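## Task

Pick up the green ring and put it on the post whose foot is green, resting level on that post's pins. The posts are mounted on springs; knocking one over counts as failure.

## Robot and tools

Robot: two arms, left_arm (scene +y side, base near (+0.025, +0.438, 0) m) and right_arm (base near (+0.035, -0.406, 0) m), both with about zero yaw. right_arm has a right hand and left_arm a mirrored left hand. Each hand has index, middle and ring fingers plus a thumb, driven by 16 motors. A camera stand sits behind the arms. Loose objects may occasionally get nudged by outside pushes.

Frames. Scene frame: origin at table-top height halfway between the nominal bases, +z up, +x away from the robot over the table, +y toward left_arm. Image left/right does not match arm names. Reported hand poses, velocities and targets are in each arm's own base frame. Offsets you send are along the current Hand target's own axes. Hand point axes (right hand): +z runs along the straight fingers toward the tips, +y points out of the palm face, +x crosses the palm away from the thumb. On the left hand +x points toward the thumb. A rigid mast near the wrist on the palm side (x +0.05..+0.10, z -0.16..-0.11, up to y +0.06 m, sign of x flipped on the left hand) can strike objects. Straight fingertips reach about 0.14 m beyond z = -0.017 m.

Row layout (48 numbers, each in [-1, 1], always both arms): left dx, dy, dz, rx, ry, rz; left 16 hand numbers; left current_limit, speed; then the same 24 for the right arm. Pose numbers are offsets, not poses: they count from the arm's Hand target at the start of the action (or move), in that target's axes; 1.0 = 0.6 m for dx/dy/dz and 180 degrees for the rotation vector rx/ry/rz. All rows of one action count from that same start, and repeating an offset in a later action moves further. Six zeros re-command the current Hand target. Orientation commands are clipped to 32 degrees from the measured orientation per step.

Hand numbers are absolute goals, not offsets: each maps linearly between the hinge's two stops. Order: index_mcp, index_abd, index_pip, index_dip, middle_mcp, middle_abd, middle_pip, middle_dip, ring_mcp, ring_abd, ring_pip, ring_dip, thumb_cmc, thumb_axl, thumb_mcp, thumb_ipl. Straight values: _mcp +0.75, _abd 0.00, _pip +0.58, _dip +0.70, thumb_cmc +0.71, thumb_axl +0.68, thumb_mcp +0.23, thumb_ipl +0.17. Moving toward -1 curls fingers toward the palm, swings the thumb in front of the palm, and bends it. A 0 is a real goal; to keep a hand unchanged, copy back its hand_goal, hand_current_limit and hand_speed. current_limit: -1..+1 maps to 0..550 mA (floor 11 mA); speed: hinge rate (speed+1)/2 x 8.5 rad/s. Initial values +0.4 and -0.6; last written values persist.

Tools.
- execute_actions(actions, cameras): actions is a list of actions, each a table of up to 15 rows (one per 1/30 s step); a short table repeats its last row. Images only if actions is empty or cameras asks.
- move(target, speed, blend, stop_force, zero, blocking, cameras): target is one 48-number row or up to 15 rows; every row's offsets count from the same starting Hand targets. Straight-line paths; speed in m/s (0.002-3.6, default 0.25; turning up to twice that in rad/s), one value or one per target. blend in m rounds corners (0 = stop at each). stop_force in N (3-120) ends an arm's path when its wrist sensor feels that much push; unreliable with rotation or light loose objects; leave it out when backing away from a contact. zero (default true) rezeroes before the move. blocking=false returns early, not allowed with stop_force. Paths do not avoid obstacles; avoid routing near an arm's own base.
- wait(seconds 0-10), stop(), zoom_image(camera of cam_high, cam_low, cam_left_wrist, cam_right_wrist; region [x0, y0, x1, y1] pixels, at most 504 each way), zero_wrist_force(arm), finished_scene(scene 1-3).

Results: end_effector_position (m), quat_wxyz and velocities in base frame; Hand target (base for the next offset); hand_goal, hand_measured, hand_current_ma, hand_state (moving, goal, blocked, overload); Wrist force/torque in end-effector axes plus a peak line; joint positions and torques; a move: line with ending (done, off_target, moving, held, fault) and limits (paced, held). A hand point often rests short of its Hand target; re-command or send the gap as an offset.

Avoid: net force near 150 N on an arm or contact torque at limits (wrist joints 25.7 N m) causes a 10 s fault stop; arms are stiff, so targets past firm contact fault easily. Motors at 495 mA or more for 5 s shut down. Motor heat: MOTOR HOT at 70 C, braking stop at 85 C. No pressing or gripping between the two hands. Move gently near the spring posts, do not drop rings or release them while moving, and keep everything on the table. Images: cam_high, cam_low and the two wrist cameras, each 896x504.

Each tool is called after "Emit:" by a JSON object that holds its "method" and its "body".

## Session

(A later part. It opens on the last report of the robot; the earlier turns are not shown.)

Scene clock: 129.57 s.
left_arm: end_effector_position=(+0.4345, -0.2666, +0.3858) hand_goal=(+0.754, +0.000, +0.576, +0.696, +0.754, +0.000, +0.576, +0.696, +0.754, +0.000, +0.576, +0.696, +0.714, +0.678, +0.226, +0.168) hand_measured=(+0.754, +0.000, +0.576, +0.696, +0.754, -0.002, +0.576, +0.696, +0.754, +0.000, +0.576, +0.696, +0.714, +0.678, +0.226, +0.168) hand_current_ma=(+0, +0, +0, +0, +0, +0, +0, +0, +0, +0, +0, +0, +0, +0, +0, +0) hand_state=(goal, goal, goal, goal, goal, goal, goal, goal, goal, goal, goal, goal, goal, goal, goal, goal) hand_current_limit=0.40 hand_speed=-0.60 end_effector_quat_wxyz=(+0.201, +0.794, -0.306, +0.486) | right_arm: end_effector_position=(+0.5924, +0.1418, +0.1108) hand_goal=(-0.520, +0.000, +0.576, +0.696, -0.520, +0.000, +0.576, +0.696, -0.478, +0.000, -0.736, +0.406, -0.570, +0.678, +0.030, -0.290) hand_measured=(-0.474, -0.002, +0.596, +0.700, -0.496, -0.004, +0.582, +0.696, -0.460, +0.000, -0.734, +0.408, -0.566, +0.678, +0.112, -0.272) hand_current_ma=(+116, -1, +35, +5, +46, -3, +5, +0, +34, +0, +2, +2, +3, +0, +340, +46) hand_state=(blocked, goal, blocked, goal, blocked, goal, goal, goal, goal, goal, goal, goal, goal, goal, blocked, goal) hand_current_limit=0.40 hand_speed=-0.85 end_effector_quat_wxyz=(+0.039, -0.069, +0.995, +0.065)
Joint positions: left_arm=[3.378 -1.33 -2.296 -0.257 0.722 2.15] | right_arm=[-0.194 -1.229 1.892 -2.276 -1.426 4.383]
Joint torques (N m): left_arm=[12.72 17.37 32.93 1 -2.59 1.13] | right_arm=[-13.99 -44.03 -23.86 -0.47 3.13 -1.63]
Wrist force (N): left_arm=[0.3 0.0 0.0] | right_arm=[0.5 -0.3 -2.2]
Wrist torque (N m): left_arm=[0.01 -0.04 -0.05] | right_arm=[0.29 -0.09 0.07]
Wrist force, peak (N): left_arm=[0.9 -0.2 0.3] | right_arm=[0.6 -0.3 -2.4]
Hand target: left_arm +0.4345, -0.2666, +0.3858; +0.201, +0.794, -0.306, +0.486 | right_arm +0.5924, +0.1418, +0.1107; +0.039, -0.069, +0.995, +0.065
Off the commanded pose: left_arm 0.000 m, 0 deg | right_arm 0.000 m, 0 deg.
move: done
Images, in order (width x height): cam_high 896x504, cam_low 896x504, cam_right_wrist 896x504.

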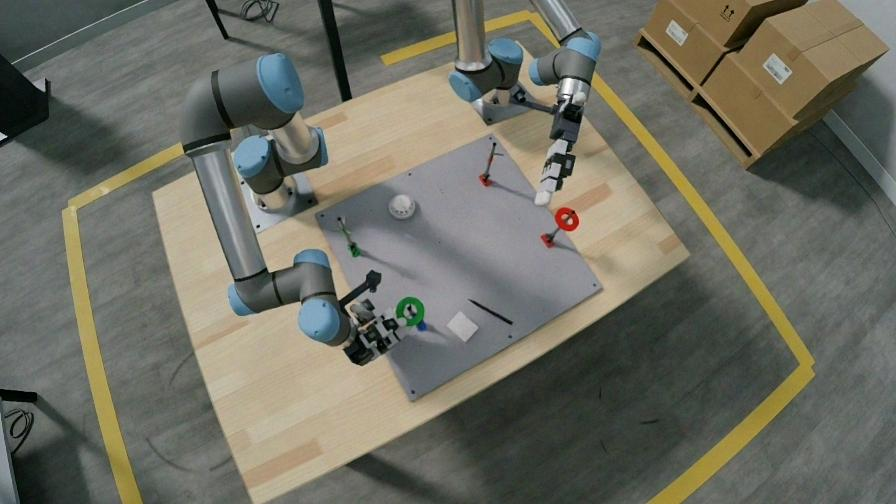

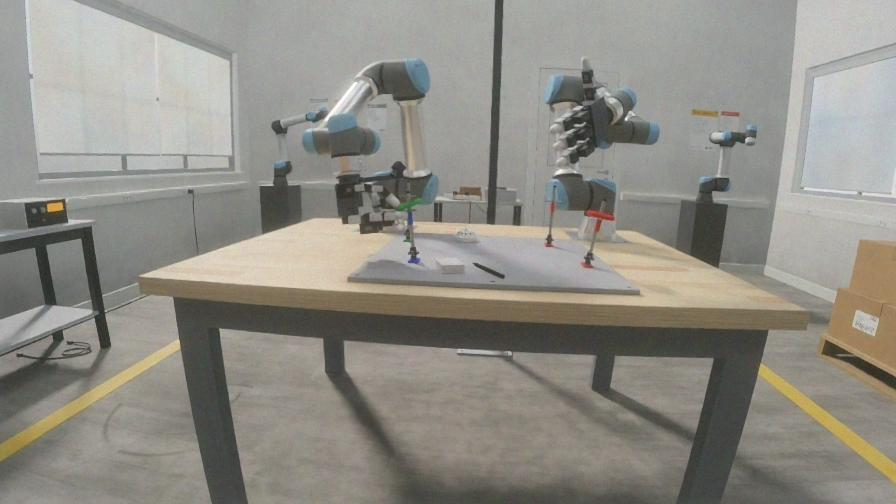

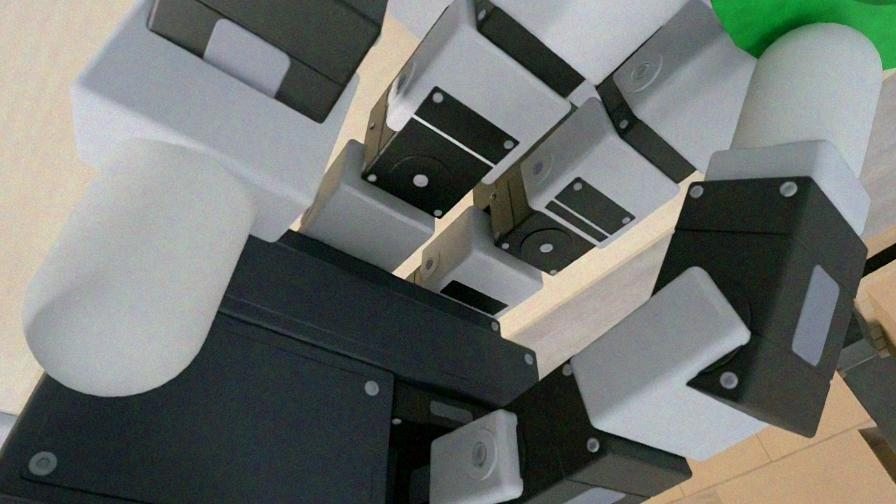

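Emit:
{"method": "move", "body": {"target": [0,0,0,0,0,0,0.754,0,0.576,0.696,0.754,0,0.576,0.696,0.754,0,0.576,0.696,0.714,0.678,0.226,0.168,0.4,-0.6,0,0,0,0,0,0,-0.52,0,0.576,0.696,-0.52,0,0.576,0.696,-0.479,0,-0.737,0.406,-0.571,0.678,0.3,-0.29,0.4,-0.95], "speed": 0.03}}

Emit:
{"method": "move", "body": {"target": [[0,0,0,0,0,0,0.754,0,0.576,0.696,0.754,0,0.576,0.696,0.754,0,0.576,0.696,0.714,0.678,0.226,0.168,0.4,-0.6,0,0,0.0167,0,0,0,-0.52,0,0.576,0.696,-0.52,0,0.576,0.696,-0.479,0,-0.737,0.406,-0.571,0.678,0.4,-0.35,0.4,-0.85],[0,0,0,0,0,0,0.754,0,0.576,0.696,0.754,0,0.576,0.696,0.754,0,0.576,0.696,0.714,0.678,0.226,0.168,0.4,-0.6,0,0.01,0.0167,0,0,0,-0.52,0,0.576,0.696,-0.52,0,0.576,0.696,-0.479,0,-0.737,0.406,-0.571,0.678,0.4,-0.35,0.4,-0.85],[0,0,0,0,0,0,0.754,0,0.576,0.696,0.754,0,0.576,0.696,0.754,0,0.576,0.696,0.714,0.678,0.226,0.168,0.4,-0.6,0,0.01,0,0,0,0,-0.52,0,0.576,0.696,-0.52,0,0.576,0.696,-0.479,0,-0.737,0.406,-0.571,0.678,0.4,-0.35,0.4,-0.85]], "speed": 0.03, "cameras": ["cam_high","cam_low","cam_right_wrist"]}}

Emit:
{"method": "zoom_image", "body": {"camera": "cam_high", "region": [390, 290, 432, 332]}}

Emit:
{"method": "zoom_image", "body": {"camera": "cam_low", "region": [380, 180, 440, 240]}}

Scene clock: 146.50 s.
left_arm: end_effector_position=(+0.4345, -0.2666, +0.3858) hand_goal=(+0.754, +0.000, +0.576, +0.696, +0.754, +0.000, +0.576, +0.696, +0.754, +0.000, +0.576, +0.696, +0.714, +0.678, +0.226, +0.168) hand_measured=(+0.754, +0.000, +0.576, +0.696, +0.754, -0.002, +0.576, +0.696, +0.754, +0.000, +0.576, +0.696, +0.714, +0.678, +0.226, +0.168) hand_current_ma=(+0, +0, +0, +0, +0, +0, +0, +0, +0, +0, +0, +0, +0, +0, +0, +0) hand_state=(goal, goal, goal, goal, goal, goal, goal, goal, goal, goal, goal, goal, goal, goal, goal, goal) hand_current_limit=0.40 hand_speed=-0.60 end_effector_quat_wxyz=(+0.201, +0.794, -0.306, +0.486) | right_arm: end_effector_position=(+0.5924, +0.1418, +0.1107) hand_goal=(-0.520, +0.000, +0.576, +0.696, -0.520, +0.000, +0.576, +0.696, -0.478, +0.000, -0.736, +0.406, -0.570, +0.678, +0.300, -0.290) hand_measured=(-0.474, -0.002, +0.596, +0.700, -0.496, -0.004, +0.582, +0.696, -0.460, +0.000, -0.734, +0.408, -0.566, +0.678, +0.116, -0.272) hand_current_ma=(+116, -1, +35, +5, +46, -3, +5, +0, +34, +0, +2, +2, +3, +0, +54, +46) hand_state=(blocked, goal, blocked, goal, blocked, goal, goal, goal, goal, goal, goal, goal, goal, goal, moving, goal) hand_current_limit=0.40 hand_speed=-0.95 end_effector_quat_wxyz=(+0.039, -0.069, +0.995, +0.065)
Joint positions: left_arm=[3.378 -1.33 -2.296 -0.257 0.722 2.15] | right_arm=[-0.194 -1.229 1.892 -2.276 -1.426 4.383]
Joint torques (N m): left_arm=[12.65 17.62 32.68 1.03 -2.57 1.06] | right_arm=[-8.61 -36.01 -14.87 -0.59 0.34 -1.28]
Wrist force (N): left_arm=[0.4 -0.1 0.1] | right_arm=[0.8 -0.3 -0.9]
Wrist torque (N m): left_arm=[-0.01 -0.06 -0.04] | right_arm=[0.30 -0.13 0.09]
Wrist force, peak (N): left_arm=[0.9 -0.1 -0.1] | right_arm=[0.7 -0.5 -2.4]
Hand target: left_arm +0.4345, -0.2666, +0.3858; +0.201, +0.794, -0.306, +0.486 | right_arm +0.5924, +0.1418, +0.1107; +0.039, -0.069, +0.995, +0.065
Off the commanded pose: left_arm 0.000 m, 0 deg | right_arm 0.000 m, 0 deg.
move: done

Scene clock: 148.33 s.
left_arm: end_effector_position=(+0.4345, -0.2666, +0.3858) hand_goal=(+0.754, +0.000, +0.576, +0.696, +0.754, +0.000, +0.576, +0.696, +0.754, +0.000, +0.576, +0.696, +0.714, +0.678, +0.226, +0.168) hand_measured=(+0.754, +0.000, +0.576, +0.696, +0.754, -0.002, +0.576, +0.696, +0.754, +0.000, +0.576, +0.696, +0.714, +0.678, +0.226, +0.168) hand_current_ma=(+0, +0, +0, +0, +0, +0, +0, +0, +0, +0, +0, +0, +0, +0, +0, +0) hand_state=(goal, goal, goal, goal, goal, goal, goal, goal, goal, goal, goal, goal, goal, goal, goal, goal) hand_current_limit=0.40 hand_speed=-0.60 end_effector_quat_wxyz=(+0.201, +0.794, -0.306, +0.486) | right_arm: end_effector_position=(+0.5915, +0.1477, +0.1114) hand_goal=(-0.520, +0.000, +0.576, +0.696, -0.520, +0.000, +0.576, +0.696, -0.478, +0.000, -0.736, +0.406, -0.570, +0.678, +0.400, -0.350) hand_measured=(-0.496, +0.000, +0.584, +0.700, -0.496, -0.002, +0.582, +0.696, -0.460, +0.000, -0.734, +0.408, -0.568, +0.678, +0.390, -0.348) hand_current_ma=(+50, +0, +10, +3, +46, -1, +6, +0, +34, +0, +2, +2, +2, +0, -18, +1) hand_state=(blocked, goal, goal, goal, blocked, goal, goal, goal, goal, goal, goal, goal, goal, goal, goal, goal) hand_current_limit=0.40 hand_speed=-0.85 end_effector_quat_wxyz=(+0.039, -0.069, +0.995, +0.065)
Joint positions: left_arm=[3.378 -1.33 -2.296 -0.257 0.722 2.15] | right_arm=[-0.184 -1.23 1.894 -2.276 -1.426 4.393]
Joint torques (N m): left_arm=[12.42 17.35 32.83 1.09 -2.69 1.02] | right_arm=[-13.26 -44.93 -25.44 -0.36 1.83 -1.45]
Wrist force (N): left_arm=[0.5 0.1 0.1] | right_arm=[0.3 -0.2 -0.9]
Wrist torque (N m): left_arm=[0.03 -0.07 -0.04] | right_arm=[0.33 -0.07 0.07]
Wrist force, peak (N): left_arm=[0.6 -0.2 0.4] | right_arm=[0.5 -0.3 -1.3]
Hand target: left_arm +0.4345, -0.2666, +0.3858; +0.201, +0.794, -0.306, +0.486 | right_arm +0.5915, +0.1477, +0.1115; +0.039, -0.069, +0.995, +0.065
Off the commanded pose: left_arm 0.000 m, 0 deg | right_arm 0.000 m, 0 deg.
move: done
Images, in order (width x height): cam_high 896x504, cam_low 896x504, cam_right_wrist 896x504.

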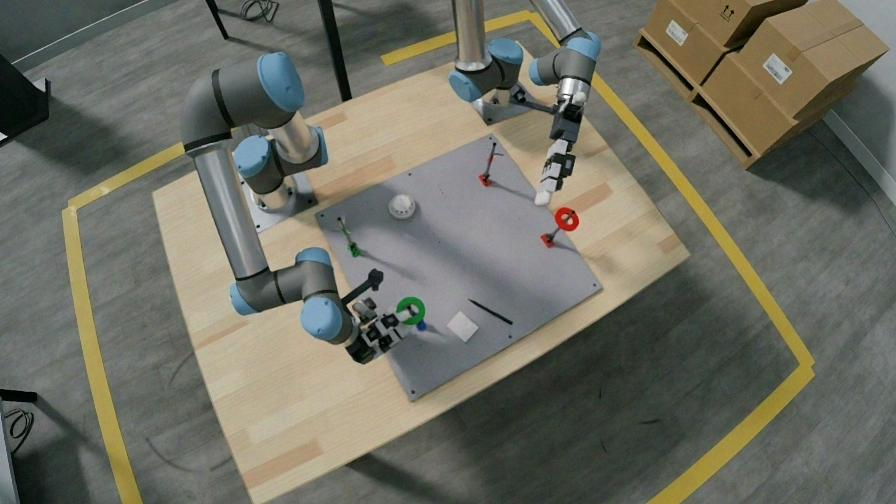

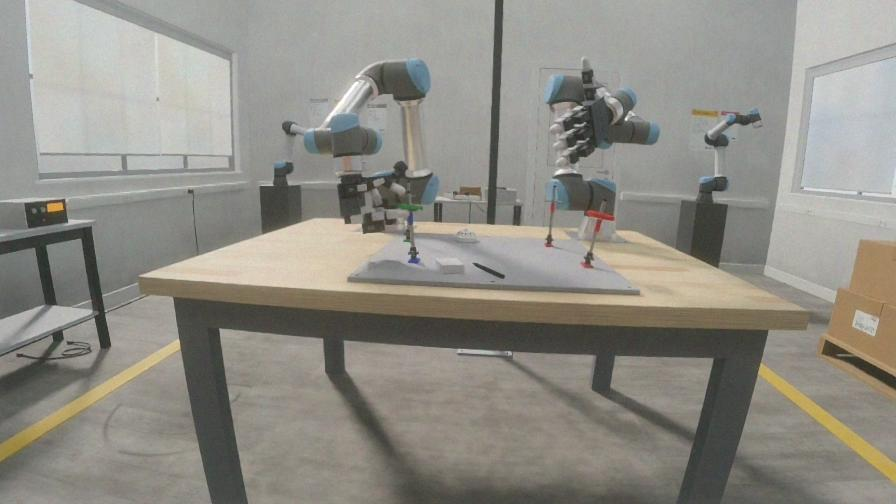

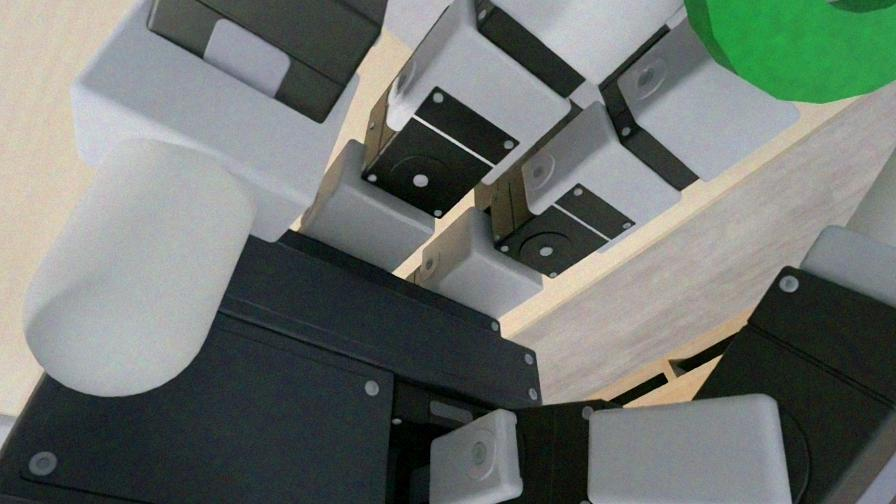

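Scaled by 12.000.

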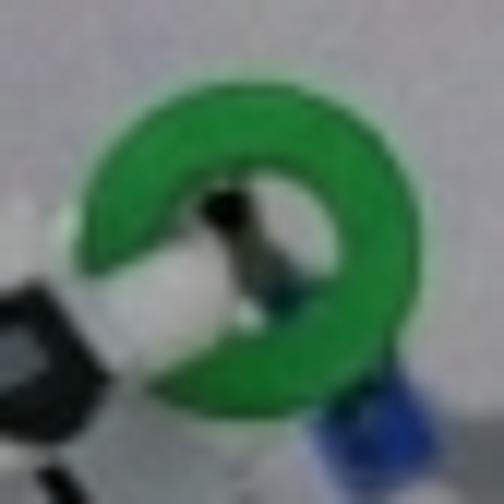

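Scaled by 8.400.

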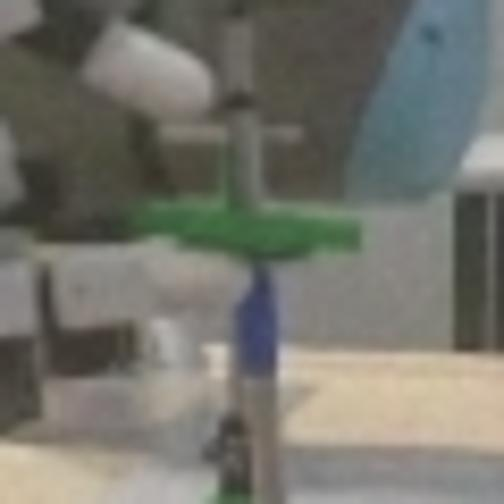

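Emit:
{"method": "move", "body": {"target": [0,0,0,0,0,0,0.754,0,0.576,0.696,0.754,0,0.576,0.696,0.754,0,0.576,0.696,0.714,0.678,0.226,0.168,0.4,-0.6,0,0,0,0,0,0,-0.52,0,0.576,0.696,-0.52,0,0.576,0.696,-0.479,0,-0.737,0.406,-0.571,0.678,0.03,-0.2,0.4,-0.88], "speed": 0.03, "cameras": ["cam_high","cam_low","cam_right_wrist"]}}

Emit:
{"method": "zoom_image", "body": {"camera": "cam_high", "region": [390, 290, 432, 332]}}

Emit:
{"method": "zoom_image", "body": {"camera": "cam_low", "region": [380, 180, 440, 240]}}

Scene clock: 155.40 s.
left_arm: end_effector_position=(+0.4345, -0.2666, +0.3858) hand_goal=(+0.754, +0.000, +0.576, +0.696, +0.754, +0.000, +0.576, +0.696, +0.754, +0.000, +0.576, +0.696, +0.714, +0.678, +0.226, +0.168) hand_measured=(+0.754, +0.000, +0.576, +0.696, +0.754, -0.002, +0.576, +0.696, +0.754, +0.000, +0.576, +0.696, +0.714, +0.678, +0.226, +0.168) hand_current_ma=(+0, +0, +0, +0, +0, +0, +0, +0, +0, +0, +0, +0, +0, +0, +0, +0) hand_state=(goal, goal, goal, goal, goal, goal, goal, goal, goal, goal, goal, goal, goal, goal, goal, goal) hand_current_limit=0.40 hand_speed=-0.60 end_effector_quat_wxyz=(+0.201, +0.794, -0.306, +0.486) | right_arm: end_effector_position=(+0.5915, +0.1477, +0.1115) hand_goal=(-0.520, +0.000, +0.576, +0.696, -0.520, +0.000, +0.576, +0.696, -0.478, +0.000, -0.736, +0.406, -0.570, +0.678, +0.030, -0.200) hand_measured=(-0.486, +0.000, +0.590, +0.700, -0.496, -0.002, +0.582, +0.696, -0.460, +0.000, -0.734, +0.408, -0.566, +0.678, +0.096, -0.182) hand_current_ma=(+78, +0, +19, +3, +46, -1, +6, +0, +34, +0, +2, +2, +3, +0, +247, +43) hand_state=(blocked, goal, goal, goal, blocked, goal, goal, goal, goal, goal, goal, goal, goal, goal, blocked, goal) hand_current_limit=0.40 hand_speed=-0.88 end_effector_quat_wxyz=(+0.039, -0.069, +0.995, +0.065)
Joint positions: left_arm=[3.378 -1.33 -2.296 -0.257 0.722 2.15] | right_arm=[-0.184 -1.231 1.893 -2.276 -1.426 4.393]
Joint torques (N m): left_arm=[12.32 16.97 32.84 1.15 -2.56 1.01] | right_arm=[-13.89 -44.6 -25.13 -0.42 3.52 -1.26]
Wrist force (N): left_arm=[0.7 0.2 -0.2] | right_arm=[0.4 -0.2 -1.0]
Wrist torque (N m): left_arm=[0.05 -0.09 -0.02] | right_arm=[0.33 -0.09 0.09]
Wrist force, peak (N): left_arm=[0.9 -0.2 0.0] | right_arm=[0.5 -0.2 -1.2]
Hand target: left_arm +0.4345, -0.2666, +0.3858; +0.201, +0.794, -0.306, +0.486 | right_arm +0.5915, +0.1477, +0.1115; +0.039, -0.069, +0.995, +0.065
Off the commanded pose: left_arm 0.000 m, 0 deg | right_arm 0.000 m, 0 deg.
move: done
Images, in order (width x height): cam_high 896x504, cam_low 896x504, cam_right_wrist 896x504.

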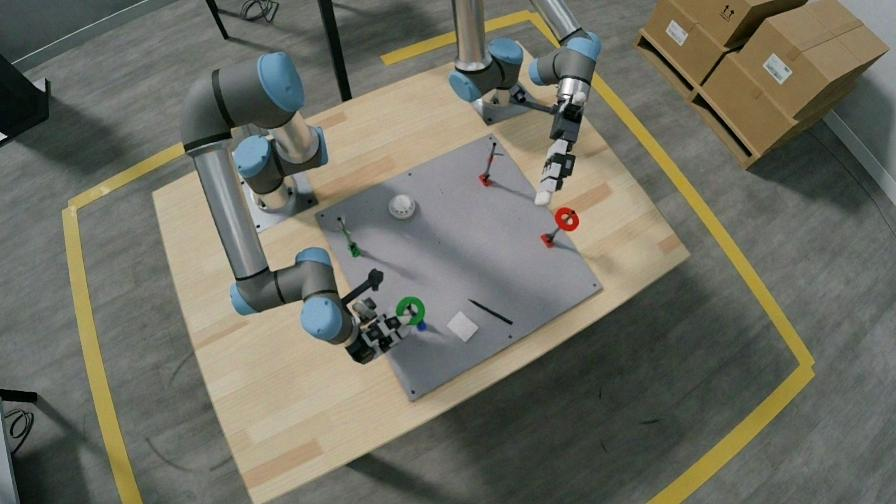

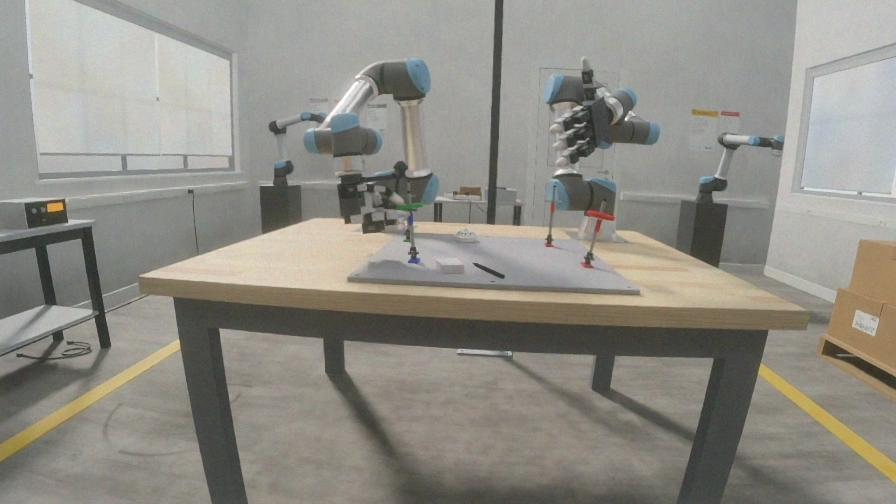

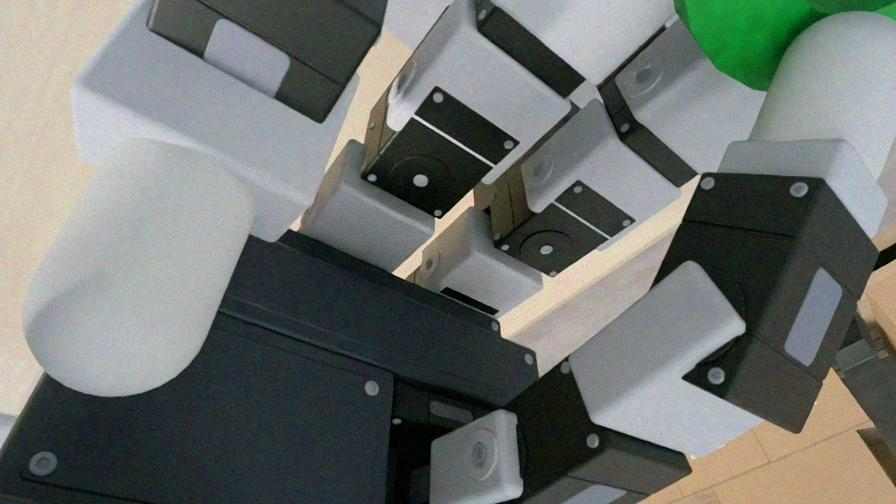

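Scaled by 12.000.

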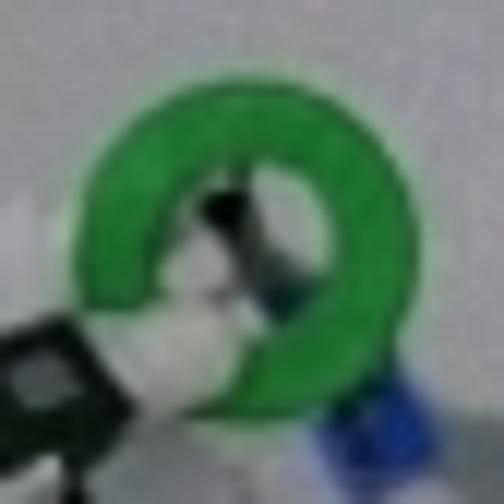

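Scaled by 8.400.

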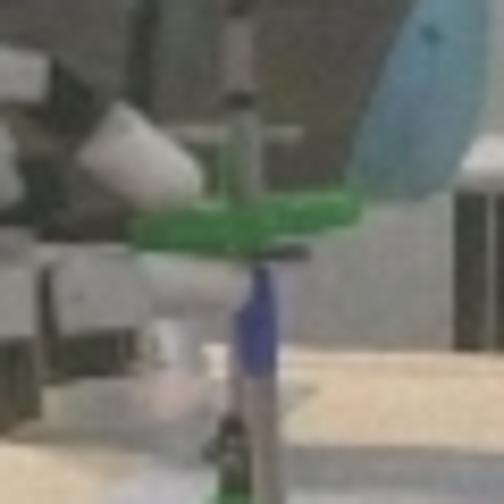

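Emit:
{"method": "move", "body": {"target": [[0,0,0,0,0,0,0.754,0,0.576,0.696,0.754,0,0.576,0.696,0.754,0,0.576,0.696,0.714,0.678,0.226,0.168,0.4,-0.6,0,0,0,0,0,0,-0.52,0,0.576,0.696,-0.52,0,0.576,0.696,-0.479,0,-0.737,0.406,-0.571,0.678,0.0,-0.215,0.4,-0.85],[0,0,0,0,0,0,0.754,0,0.576,0.696,0.754,0,0.576,0.696,0.754,0,0.576,0.696,0.714,0.678,0.226,0.168,0.4,-0.6,0,0,-0.06,0,0,0,-0.52,0,0.576,0.696,-0.52,0,0.576,0.696,-0.479,0,-0.737,0.406,-0.571,0.678,0.0,-0.215,0.4,-0.85]], "speed": 0.05, "cameras": ["cam_high","cam_low"]}}

Emit:
{"method": "zoom_image", "body": {"camera": "cam_high", "region": [380, 275, 430, 325]}}

Emit:
{"method": "zoom_image", "body": {"camera": "cam_low", "region": [375, 165, 435, 225]}}

Scene clock: 163.80 s.
left_arm: end_effector_position=(+0.4345, -0.2666, +0.3858) hand_goal=(+0.754, +0.000, +0.576, +0.696, +0.754, +0.000, +0.576, +0.696, +0.754, +0.000, +0.576, +0.696, +0.714, +0.678, +0.226, +0.168) hand_measured=(+0.754, +0.000, +0.576, +0.696, +0.754, -0.002, +0.576, +0.696, +0.754, +0.000, +0.576, +0.696, +0.714, +0.678, +0.226, +0.168) hand_current_ma=(+0, +0, +0, +0, +0, +0, +0, +0, +0, +0, +0, +0, +0, +0, +0, +0) hand_state=(goal, goal, goal, goal, goal, goal, goal, goal, goal, goal, goal, goal, goal, goal, goal, goal) hand_current_limit=0.40 hand_speed=-0.60 end_effector_quat_wxyz=(+0.201, +0.794, -0.306, +0.486) | right_arm: end_effector_position=(+0.5891, +0.1428, +0.1470) hand_goal=(-0.520, +0.000, +0.576, +0.696, -0.520, +0.000, +0.576, +0.696, -0.478, +0.000, -0.736, +0.406, -0.570, +0.678, +0.000, -0.214) hand_measured=(-0.478, +0.000, +0.592, +0.700, -0.496, -0.002, +0.582, +0.696, -0.460, +0.000, -0.734, +0.408, -0.566, +0.678, +0.084, -0.182) hand_current_ma=(+102, +0, +26, +3, +46, -1, +6, +0, +34, +0, +2, +2, +4, +0, +356, +96) hand_state=(blocked, goal, goal, goal, blocked, goal, goal, goal, goal, goal, goal, goal, goal, goal, blocked, blocked) hand_current_limit=0.40 hand_speed=-0.85 end_effector_quat_wxyz=(+0.039, -0.069, +0.995, +0.065)
Joint positions: left_arm=[3.378 -1.33 -2.296 -0.257 0.722 2.15] | right_arm=[-0.193 -1.287 1.862 -2.186 -1.426 4.383]
Joint torques (N m): left_arm=[12.62 16.86 33.06 1.09 -2.59 0.95] | right_arm=[-15.61 -44.55 -26.63 -0.36 3.48 -1.51]
Wrist force (N): left_arm=[0.5 0.1 0.3] | right_arm=[0.5 -0.1 -0.9]
Wrist torque (N m): left_arm=[0.00 -0.07 -0.03] | right_arm=[0.34 -0.08 0.07]
Wrist force, peak (N): left_arm=[0.9 0.1 0.1] | right_arm=[0.5 -0.1 -1.3]
Hand target: left_arm +0.4345, -0.2666, +0.3858; +0.201, +0.794, -0.306, +0.486 | right_arm +0.5891, +0.1428, +0.1471; +0.039, -0.069, +0.995, +0.065
Off the commanded pose: left_arm 0.000 m, 0 deg | right_arm 0.000 m, 0 deg.
move: done
Images, in order (width x height): cam_high 896x504, cam_low 896x504.

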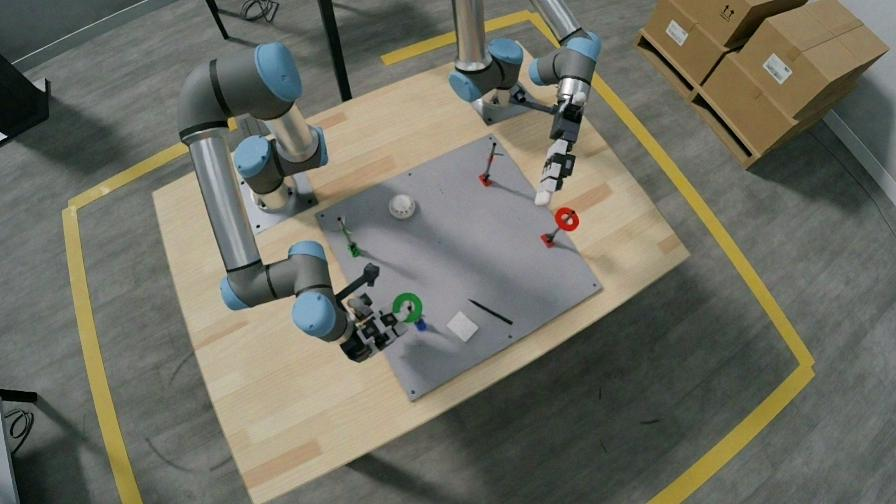

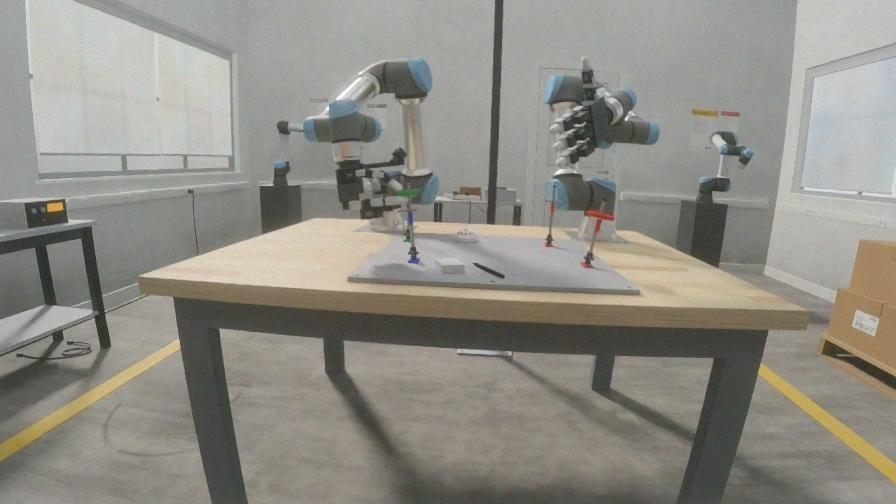

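Scaled by 10.080.

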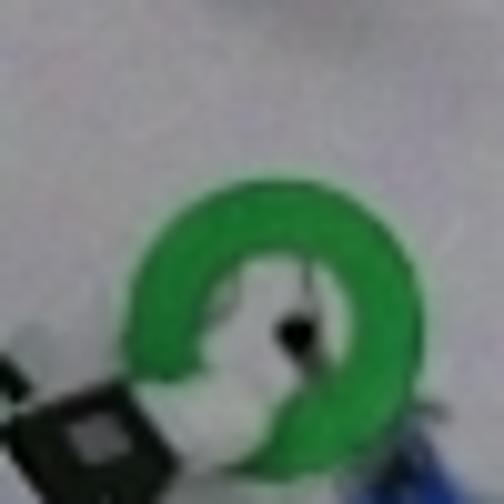

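Scaled by 8.400.

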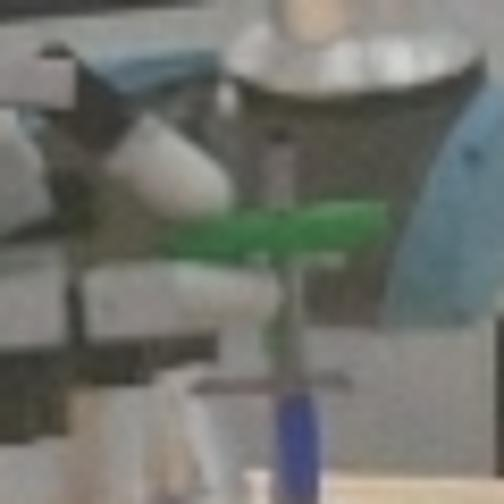

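Emit:
{"method": "move", "body": {"target": [[0,0,0,0,0,0,0.754,0,0.576,0.696,0.754,0,0.576,0.696,0.754,0,0.576,0.696,0.714,0.678,0.226,0.168,0.4,-0.6,0,0,-0.1333,0,0,0,-0.52,0,0.576,0.696,-0.52,0,0.576,0.696,-0.479,0,-0.737,0.406,-0.571,0.678,0.0,-0.215,0.4,-0.85],[0,0,0,0,0,0,0.754,0,0.576,0.696,0.754,0,0.576,0.696,0.754,0,0.576,0.696,0.714,0.678,0.226,0.168,0.4,-0.6,0.5172,-0.0093,-0.18,0.0281,-0.0064,0.1039,-0.52,0,0.576,0.696,-0.52,0,0.576,0.696,-0.479,0,-0.737,0.406,-0.571,0.678,0.0,-0.215,0.4,-0.85]], "speed": [0.06,0.13], "blend": [0.005,0], "cameras": ["cam_high","cam_low","cam_right_wrist"]}}

Emit:
{"method": "zoom_image", "body": {"camera": "cam_high", "region": [310, 190, 370, 260]}}

Emit:
{"method": "zoom_image", "body": {"camera": "cam_low", "region": [370, 150, 440, 250]}}

Scene clock: 204.13 s.
left_arm: end_effector_position=(+0.4345, -0.2666, +0.3858) hand_goal=(+0.754, +0.000, +0.576, +0.696, +0.754, +0.000, +0.576, +0.696, +0.754, +0.000, +0.576, +0.696, +0.714, +0.678, +0.226, +0.168) hand_measured=(+0.754, +0.000, +0.576, +0.696, +0.754, -0.002, +0.576, +0.696, +0.754, +0.000, +0.576, +0.696, +0.714, +0.678, +0.226, +0.168) hand_current_ma=(+0, +0, +0, +0, +0, +0, +0, +0, +0, +0, +0, +0, +0, +0, +0, +0) hand_state=(goal, goal, goal, goal, goal, goal, goal, goal, goal, goal, goal, goal, goal, goal, goal, goal) hand_current_limit=0.40 hand_speed=-0.60 end_effector_quat_wxyz=(+0.201, +0.794, -0.306, +0.486) | right_arm: end_effector_position=(+0.2762, +0.0818, +0.2266) hand_goal=(-0.520, +0.000, +0.576, +0.696, -0.520, +0.000, +0.576, +0.696, -0.478, +0.000, -0.736, +0.406, -0.570, +0.678, +0.000, -0.214) hand_measured=(-0.478, +0.000, +0.592, +0.700, -0.496, -0.002, +0.582, +0.696, -0.460, +0.000, -0.734, +0.408, -0.566, +0.678, +0.084, -0.182) hand_current_ma=(+102, +0, +26, +3, +46, -1, +6, +0, +34, +0, +2, +2, +4, +0, +355, +96) hand_state=(blocked, goal, goal, goal, blocked, goal, goal, goal, goal, goal, goal, goal, goal, goal, blocked, blocked) hand_current_limit=0.40 hand_speed=-0.85 end_effector_quat_wxyz=(+0.040, +0.096, +0.994, +0.027)
Joint positions: left_arm=[3.378 -1.33 -2.296 -0.257 0.722 2.15] | right_arm=[-0.692 -2.419 2.417 -1.605 -1.481 4.215]
Joint torques (N m): left_arm=[12.67 16.97 33.27 1.19 -2.63 1] | right_arm=[-15.23 1.23 -15.21 -0.2 3.52 -1.43]
Wrist force (N): left_arm=[0.5 0.2 0.2] | right_arm=[0.4 0.1 -0.8]
Wrist torque (N m): left_arm=[0.03 -0.06 -0.04] | right_arm=[0.38 -0.06 0.08]
Wrist force, peak (N): left_arm=[0.8 0.0 -0.3] | right_arm=[1.2 -0.1 -0.9]
Hand target: left_arm +0.4345, -0.2666, +0.3858; +0.201, +0.794, -0.306, +0.486 | right_arm +0.2761, +0.0818, +0.2266; +0.040, +0.096, +0.994, +0.027
Off the commanded pose: left_arm 0.000 m, 0 deg | right_arm 0.000 m, 0 deg.
move: done
Images, in order (width x height): cam_high 896x504, cam_low 896x504, cam_right_wrist 896x504.

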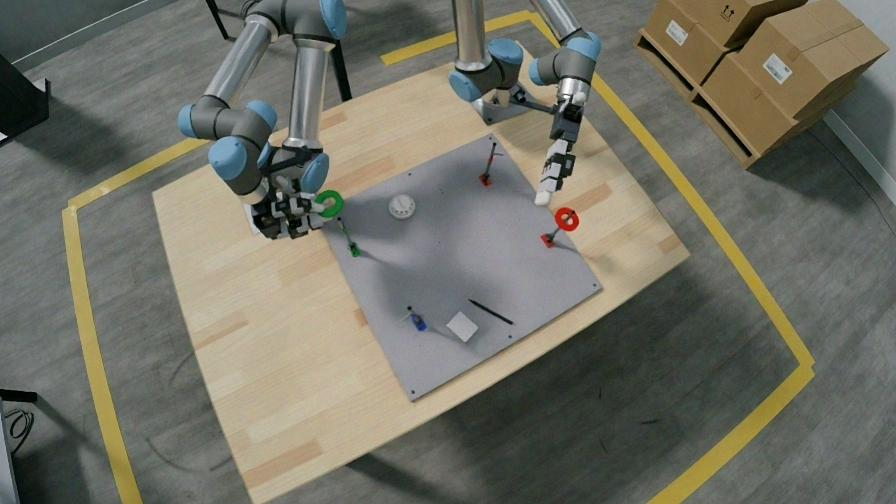

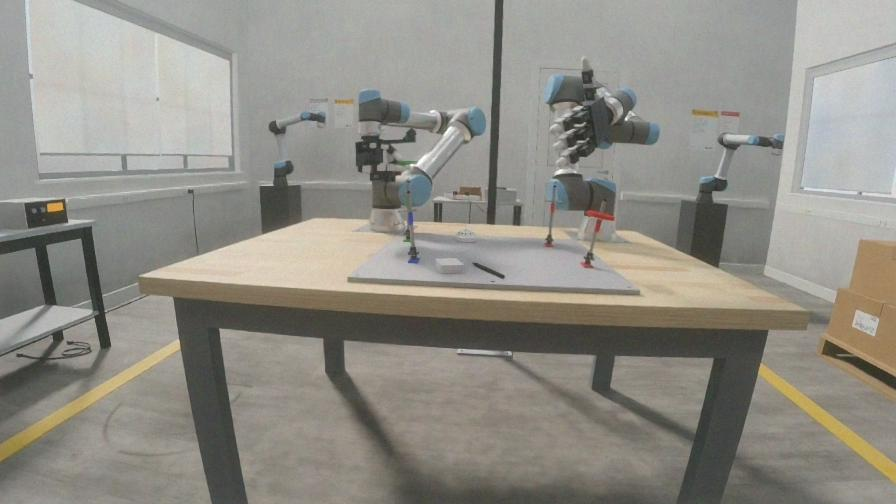

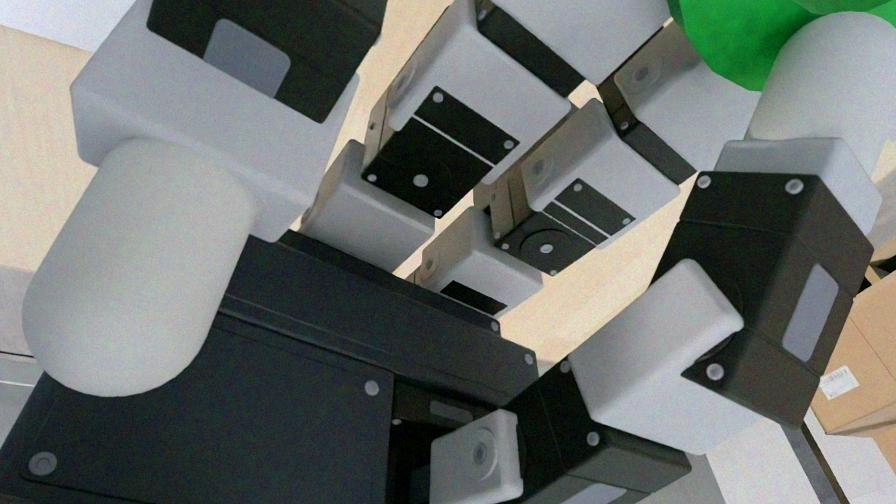

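Scaled by 7.200.

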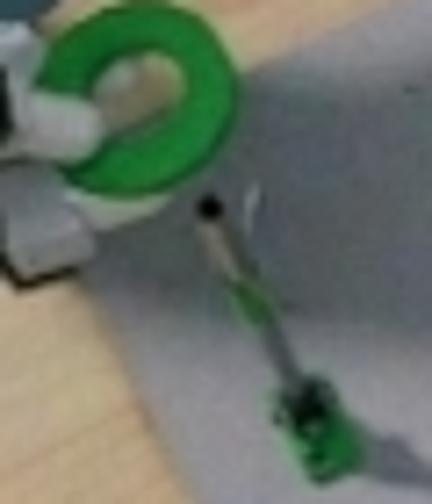

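Scaled by 5.040.

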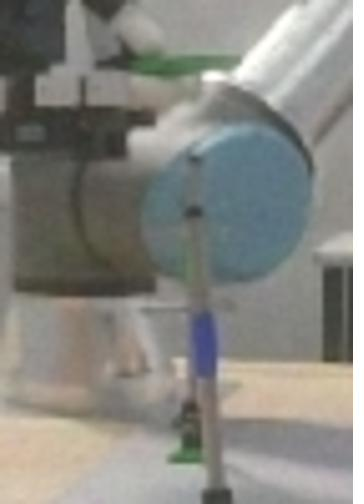

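Emit:
{"method": "move", "body": {"target": [[0,0,0,0,0,0,0.754,0,0.576,0.696,0.754,0,0.576,0.696,0.754,0,0.576,0.696,0.714,0.678,0.226,0.168,0.4,-0.6,-0.014,0.0188,0.0023,0,0,0,-0.52,0,0.576,0.696,-0.52,0,0.576,0.696,-0.479,0,-0.737,0.406,-0.571,0.678,0.0,-0.215,0.4,-0.85],[0,0,0,0,0,0,0.754,0,0.576,0.696,0.754,0,0.576,0.696,0.754,0,0.576,0.696,0.714,0.678,0.226,0.168,0.4,-0.6,-0.014,0.0188,0.0773,0,0,0,-0.52,0,0.576,0.696,-0.52,0,0.576,0.696,-0.479,0,-0.737,0.406,-0.571,0.678,0.0,-0.215,0.4,-0.85]], "speed": [0.05,0.05], "cameras": ["cam_high","cam_low","cam_right_wrist"]}}

Emit:
{"method": "zoom_image", "body": {"camera": "cam_high", "region": [312, 195, 354, 237]}}

Emit:
{"method": "zoom_image", "body": {"camera": "cam_low", "region": [380, 155, 430, 205]}}

Scene clock: 220.00 s.
left_arm: end_effector_position=(+0.4345, -0.2666, +0.3858) hand_goal=(+0.754, +0.000, +0.576, +0.696, +0.754, +0.000, +0.576, +0.696, +0.754, +0.000, +0.576, +0.696, +0.714, +0.678, +0.226, +0.168) hand_measured=(+0.754, +0.000, +0.576, +0.696, +0.754, -0.002, +0.576, +0.696, +0.754, +0.000, +0.576, +0.696, +0.714, +0.678, +0.226, +0.168) hand_current_ma=(+0, +0, +0, +0, +0, +0, +0, +0, +0, +0, +0, +0, +0, +0, +0, +0) hand_state=(goal, goal, goal, goal, goal, goal, goal, goal, goal, goal, goal, goal, goal, goal, goal, goal) hand_current_limit=0.40 hand_speed=-0.60 end_effector_quat_wxyz=(+0.201, +0.794, -0.306, +0.486) | right_arm: end_effector_position=(+0.2904, +0.0934, +0.1818) hand_goal=(-0.520, +0.000, +0.576, +0.696, -0.520, +0.000, +0.576, +0.696, -0.478, +0.000, -0.736, +0.406, -0.570, +0.678, +0.000, -0.214) hand_measured=(-0.478, +0.000, +0.592, +0.700, -0.496, -0.002, +0.582, +0.696, -0.460, +0.000, -0.734, +0.408, -0.566, +0.678, +0.084, -0.182) hand_current_ma=(+102, +0, +26, +3, +46, -1, +6, +0, +34, +0, +2, +2, +4, +0, +355, +96) hand_state=(blocked, goal, goal, goal, blocked, goal, goal, goal, goal, goal, goal, goal, goal, goal, blocked, blocked) hand_current_limit=0.40 hand_speed=-0.85 end_effector_quat_wxyz=(+0.040, +0.096, +0.994, +0.027)
Joint positions: left_arm=[3.378 -1.33 -2.296 -0.257 0.722 2.15] | right_arm=[-0.594 -2.338 2.516 -1.795 -1.485 4.313]
Joint torques (N m): left_arm=[12.56 17.27 32.84 1.16 -2.56 0.86] | right_arm=[15.16 15.64 -14.74 -3.58 -2.21 1.16]
Wrist force (N): left_arm=[0.4 -0.2 0.1] | right_arm=[0.7 -0.1 -0.8]
Wrist torque (N m): left_arm=[-0.01 -0.06 -0.04] | right_arm=[0.36 -0.10 -0.02]
Wrist force, peak (N): left_arm=[0.9 0.1 0.3] | right_arm=[0.8 -0.1 -1.0]
Hand target: left_arm +0.4345, -0.2666, +0.3858; +0.201, +0.794, -0.306, +0.486 | right_arm +0.2904, +0.0934, +0.1818; +0.040, +0.096, +0.994, +0.027
Off the commanded pose: left_arm 0.000 m, 0 deg | right_arm 0.000 m, 0 deg.
move: done
Images, in order (width x height): cam_high 896x504, cam_low 896x504, cam_right_wrist 896x504.

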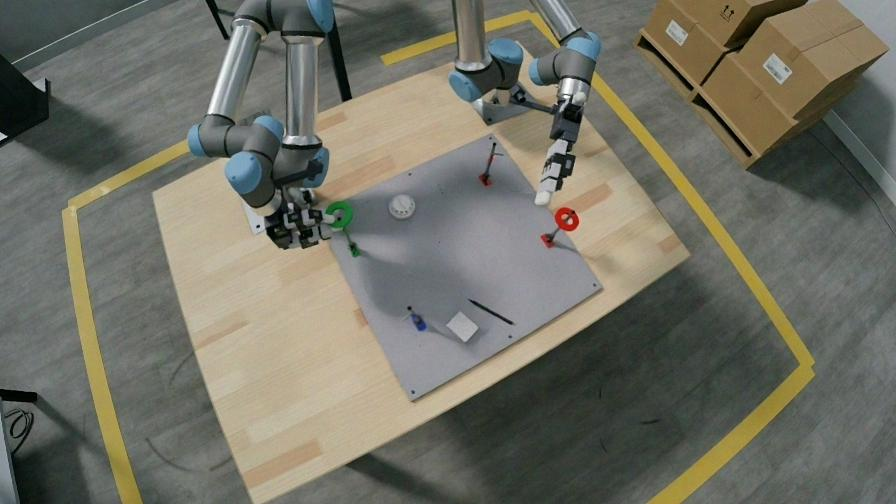

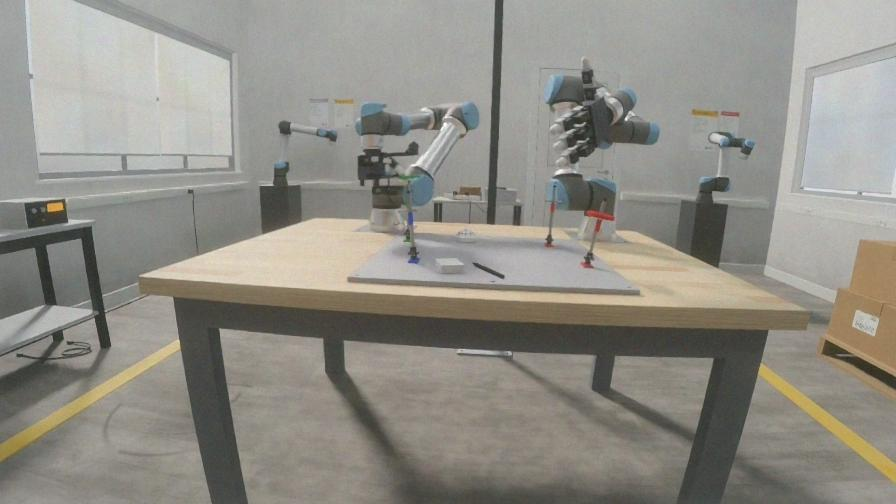

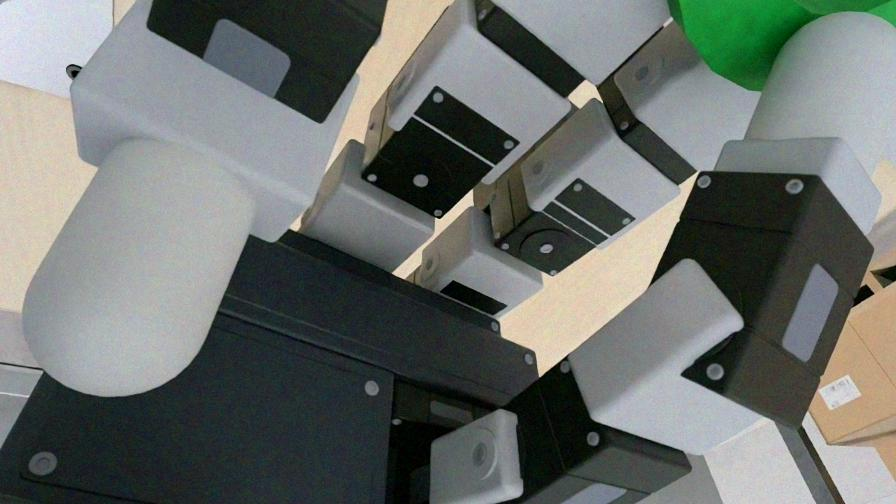

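Scaled by 12.000.

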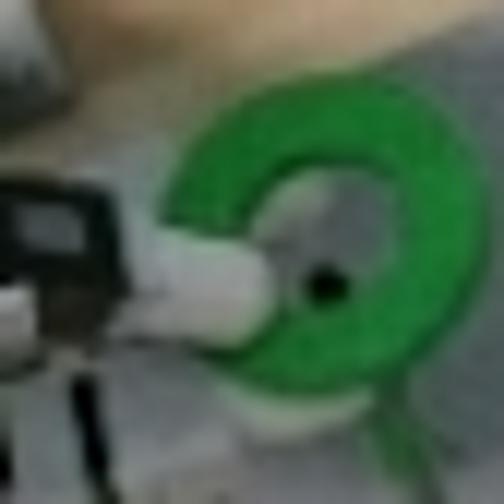

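Scaled by 10.080.

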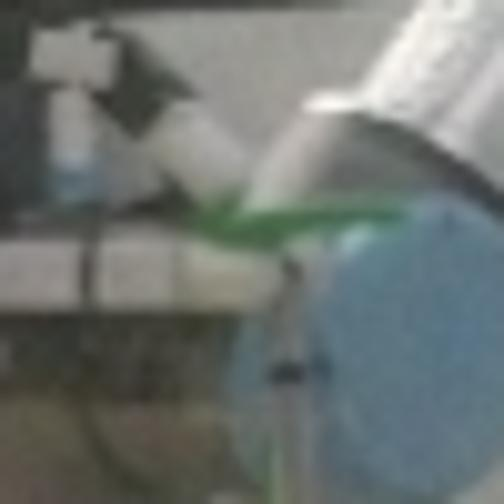

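Emit:
{"method": "move", "body": {"target": [0,0,0,0,0,0,0.754,0,0.576,0.696,0.754,0,0.576,0.696,0.754,0,0.576,0.696,0.714,0.678,0.226,0.168,0.4,-0.6,0.002,-0.0072,0.0667,0,0,0,-0.52,0,0.576,0.696,-0.52,0,0.576,0.696,-0.479,0,-0.737,0.406,-0.571,0.678,0.0,-0.215,0.4,-0.85], "speed": 0.04, "stop_force": 3, "cameras": ["cam_high","cam_low"]}}

Emit:
{"method": "zoom_image", "body": {"camera": "cam_high", "region": [317, 200, 359, 242]}}

Emit:
{"method": "zoom_image", "body": {"camera": "cam_low", "region": [380, 160, 430, 210]}}

Scene clock: 236.20 s.
left_arm: end_effector_position=(+0.4345, -0.2666, +0.3858) hand_goal=(+0.754, +0.000, +0.576, +0.696, +0.754, +0.000, +0.576, +0.696, +0.754, +0.000, +0.576, +0.696, +0.714, +0.678, +0.226, +0.168) hand_measured=(+0.754, +0.000, +0.576, +0.696, +0.754, -0.002, +0.576, +0.696, +0.754, +0.000, +0.576, +0.696, +0.714, +0.678, +0.226, +0.168) hand_current_ma=(+0, +0, +0, +0, +0, +0, +0, +0, +0, +0, +0, +0, +0, +0, +0, +0) hand_state=(goal, goal, goal, goal, goal, goal, goal, goal, goal, goal, goal, goal, goal, goal, goal, goal) hand_current_limit=0.40 hand_speed=-0.60 end_effector_quat_wxyz=(+0.201, +0.794, -0.306, +0.486) | right_arm: end_effector_position=(+0.2919, +0.0912, +0.1416) hand_goal=(-0.520, +0.000, +0.576, +0.696, -0.520, +0.000, +0.576, +0.696, -0.478, +0.000, -0.736, +0.406, -0.570, +0.678, +0.000, -0.214) hand_measured=(-0.478, +0.000, +0.592, +0.700, -0.496, -0.002, +0.582, +0.696, -0.460, +0.000, -0.734, +0.408, -0.566, +0.678, +0.084, -0.182) hand_current_ma=(+102, +0, +26, +3, +46, -1, +6, +0, +34, +0, +2, +2, +4, +0, +355, +96) hand_state=(blocked, goal, goal, goal, blocked, goal, goal, goal, goal, goal, goal, goal, goal, goal, blocked, blocked) hand_current_limit=0.40 hand_speed=-0.85 end_effector_quat_wxyz=(+0.040, +0.096, +0.994, +0.027)
Joint positions: left_arm=[3.378 -1.33 -2.296 -0.257 0.722 2.15] | right_arm=[-0.599 -2.288 2.61 -1.938 -1.484 4.308]
Joint torques (N m): left_arm=[12.54 17.1 33.01 1.12 -2.58 0.89] | right_arm=[16.21 14.38 -13.92 -3.66 0.4 1.19]
Wrist force (N): left_arm=[0.3 0.0 0.1] | right_arm=[0.6 0.0 -0.9]
Wrist torque (N m): left_arm=[0.02 -0.05 -0.05] | right_arm=[0.37 -0.09 0.07]
Wrist force, peak (N): left_arm=[0.9 0.3 0.0] | right_arm=[0.7 0.0 -1.1]
Hand target: left_arm +0.4345, -0.2666, +0.3858; +0.201, +0.794, -0.306, +0.486 | right_arm +0.2919, +0.0912, +0.1416; +0.040, +0.096, +0.994, +0.027
Off the commanded pose: left_arm 0.000 m, 0 deg | right_arm 0.000 m, 0 deg.
move: done
Images, in order (width x height): cam_high 896x504, cam_low 896x504.

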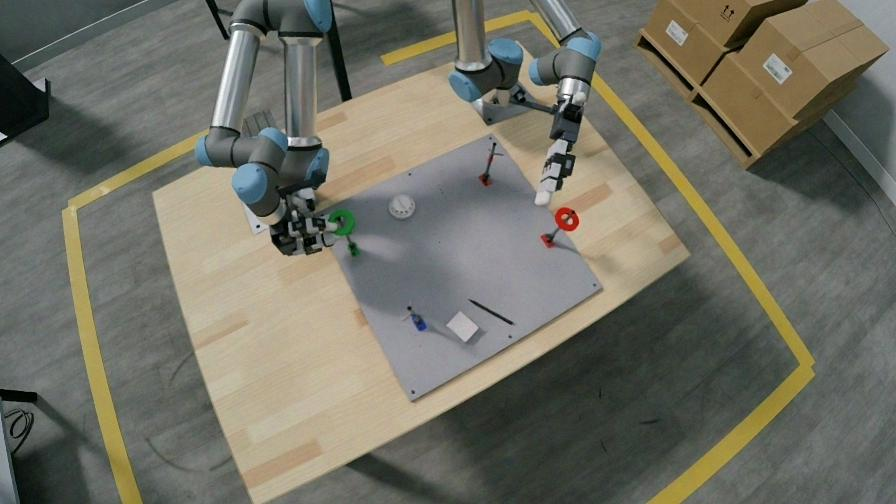

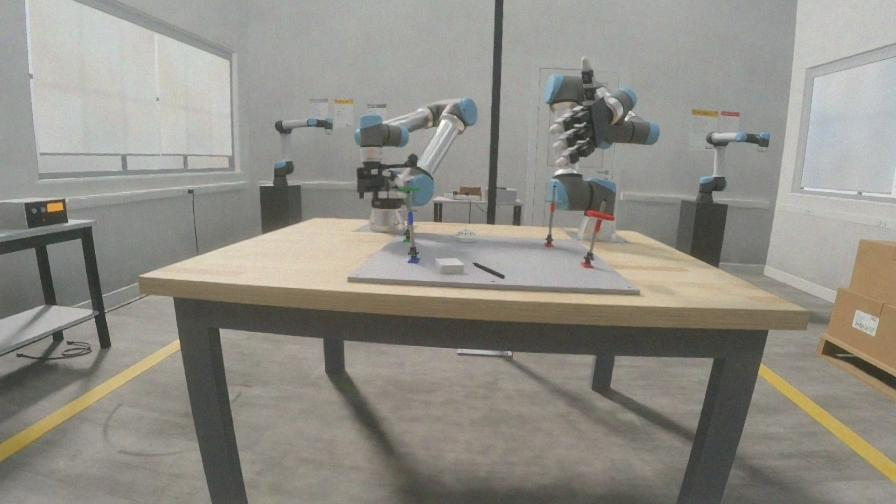

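Scaled by 12.000.

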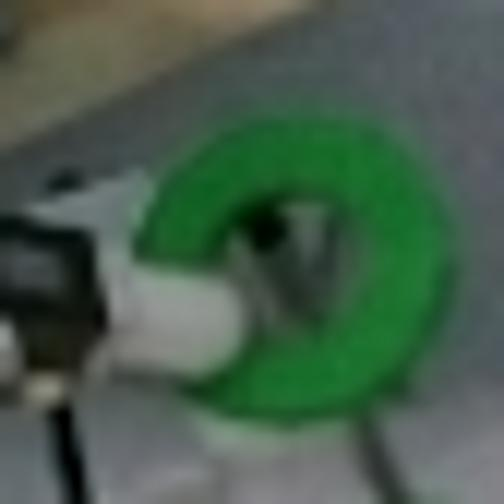

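Scaled by 10.080.

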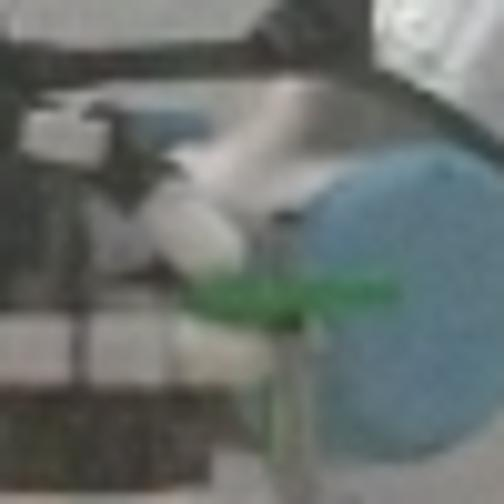

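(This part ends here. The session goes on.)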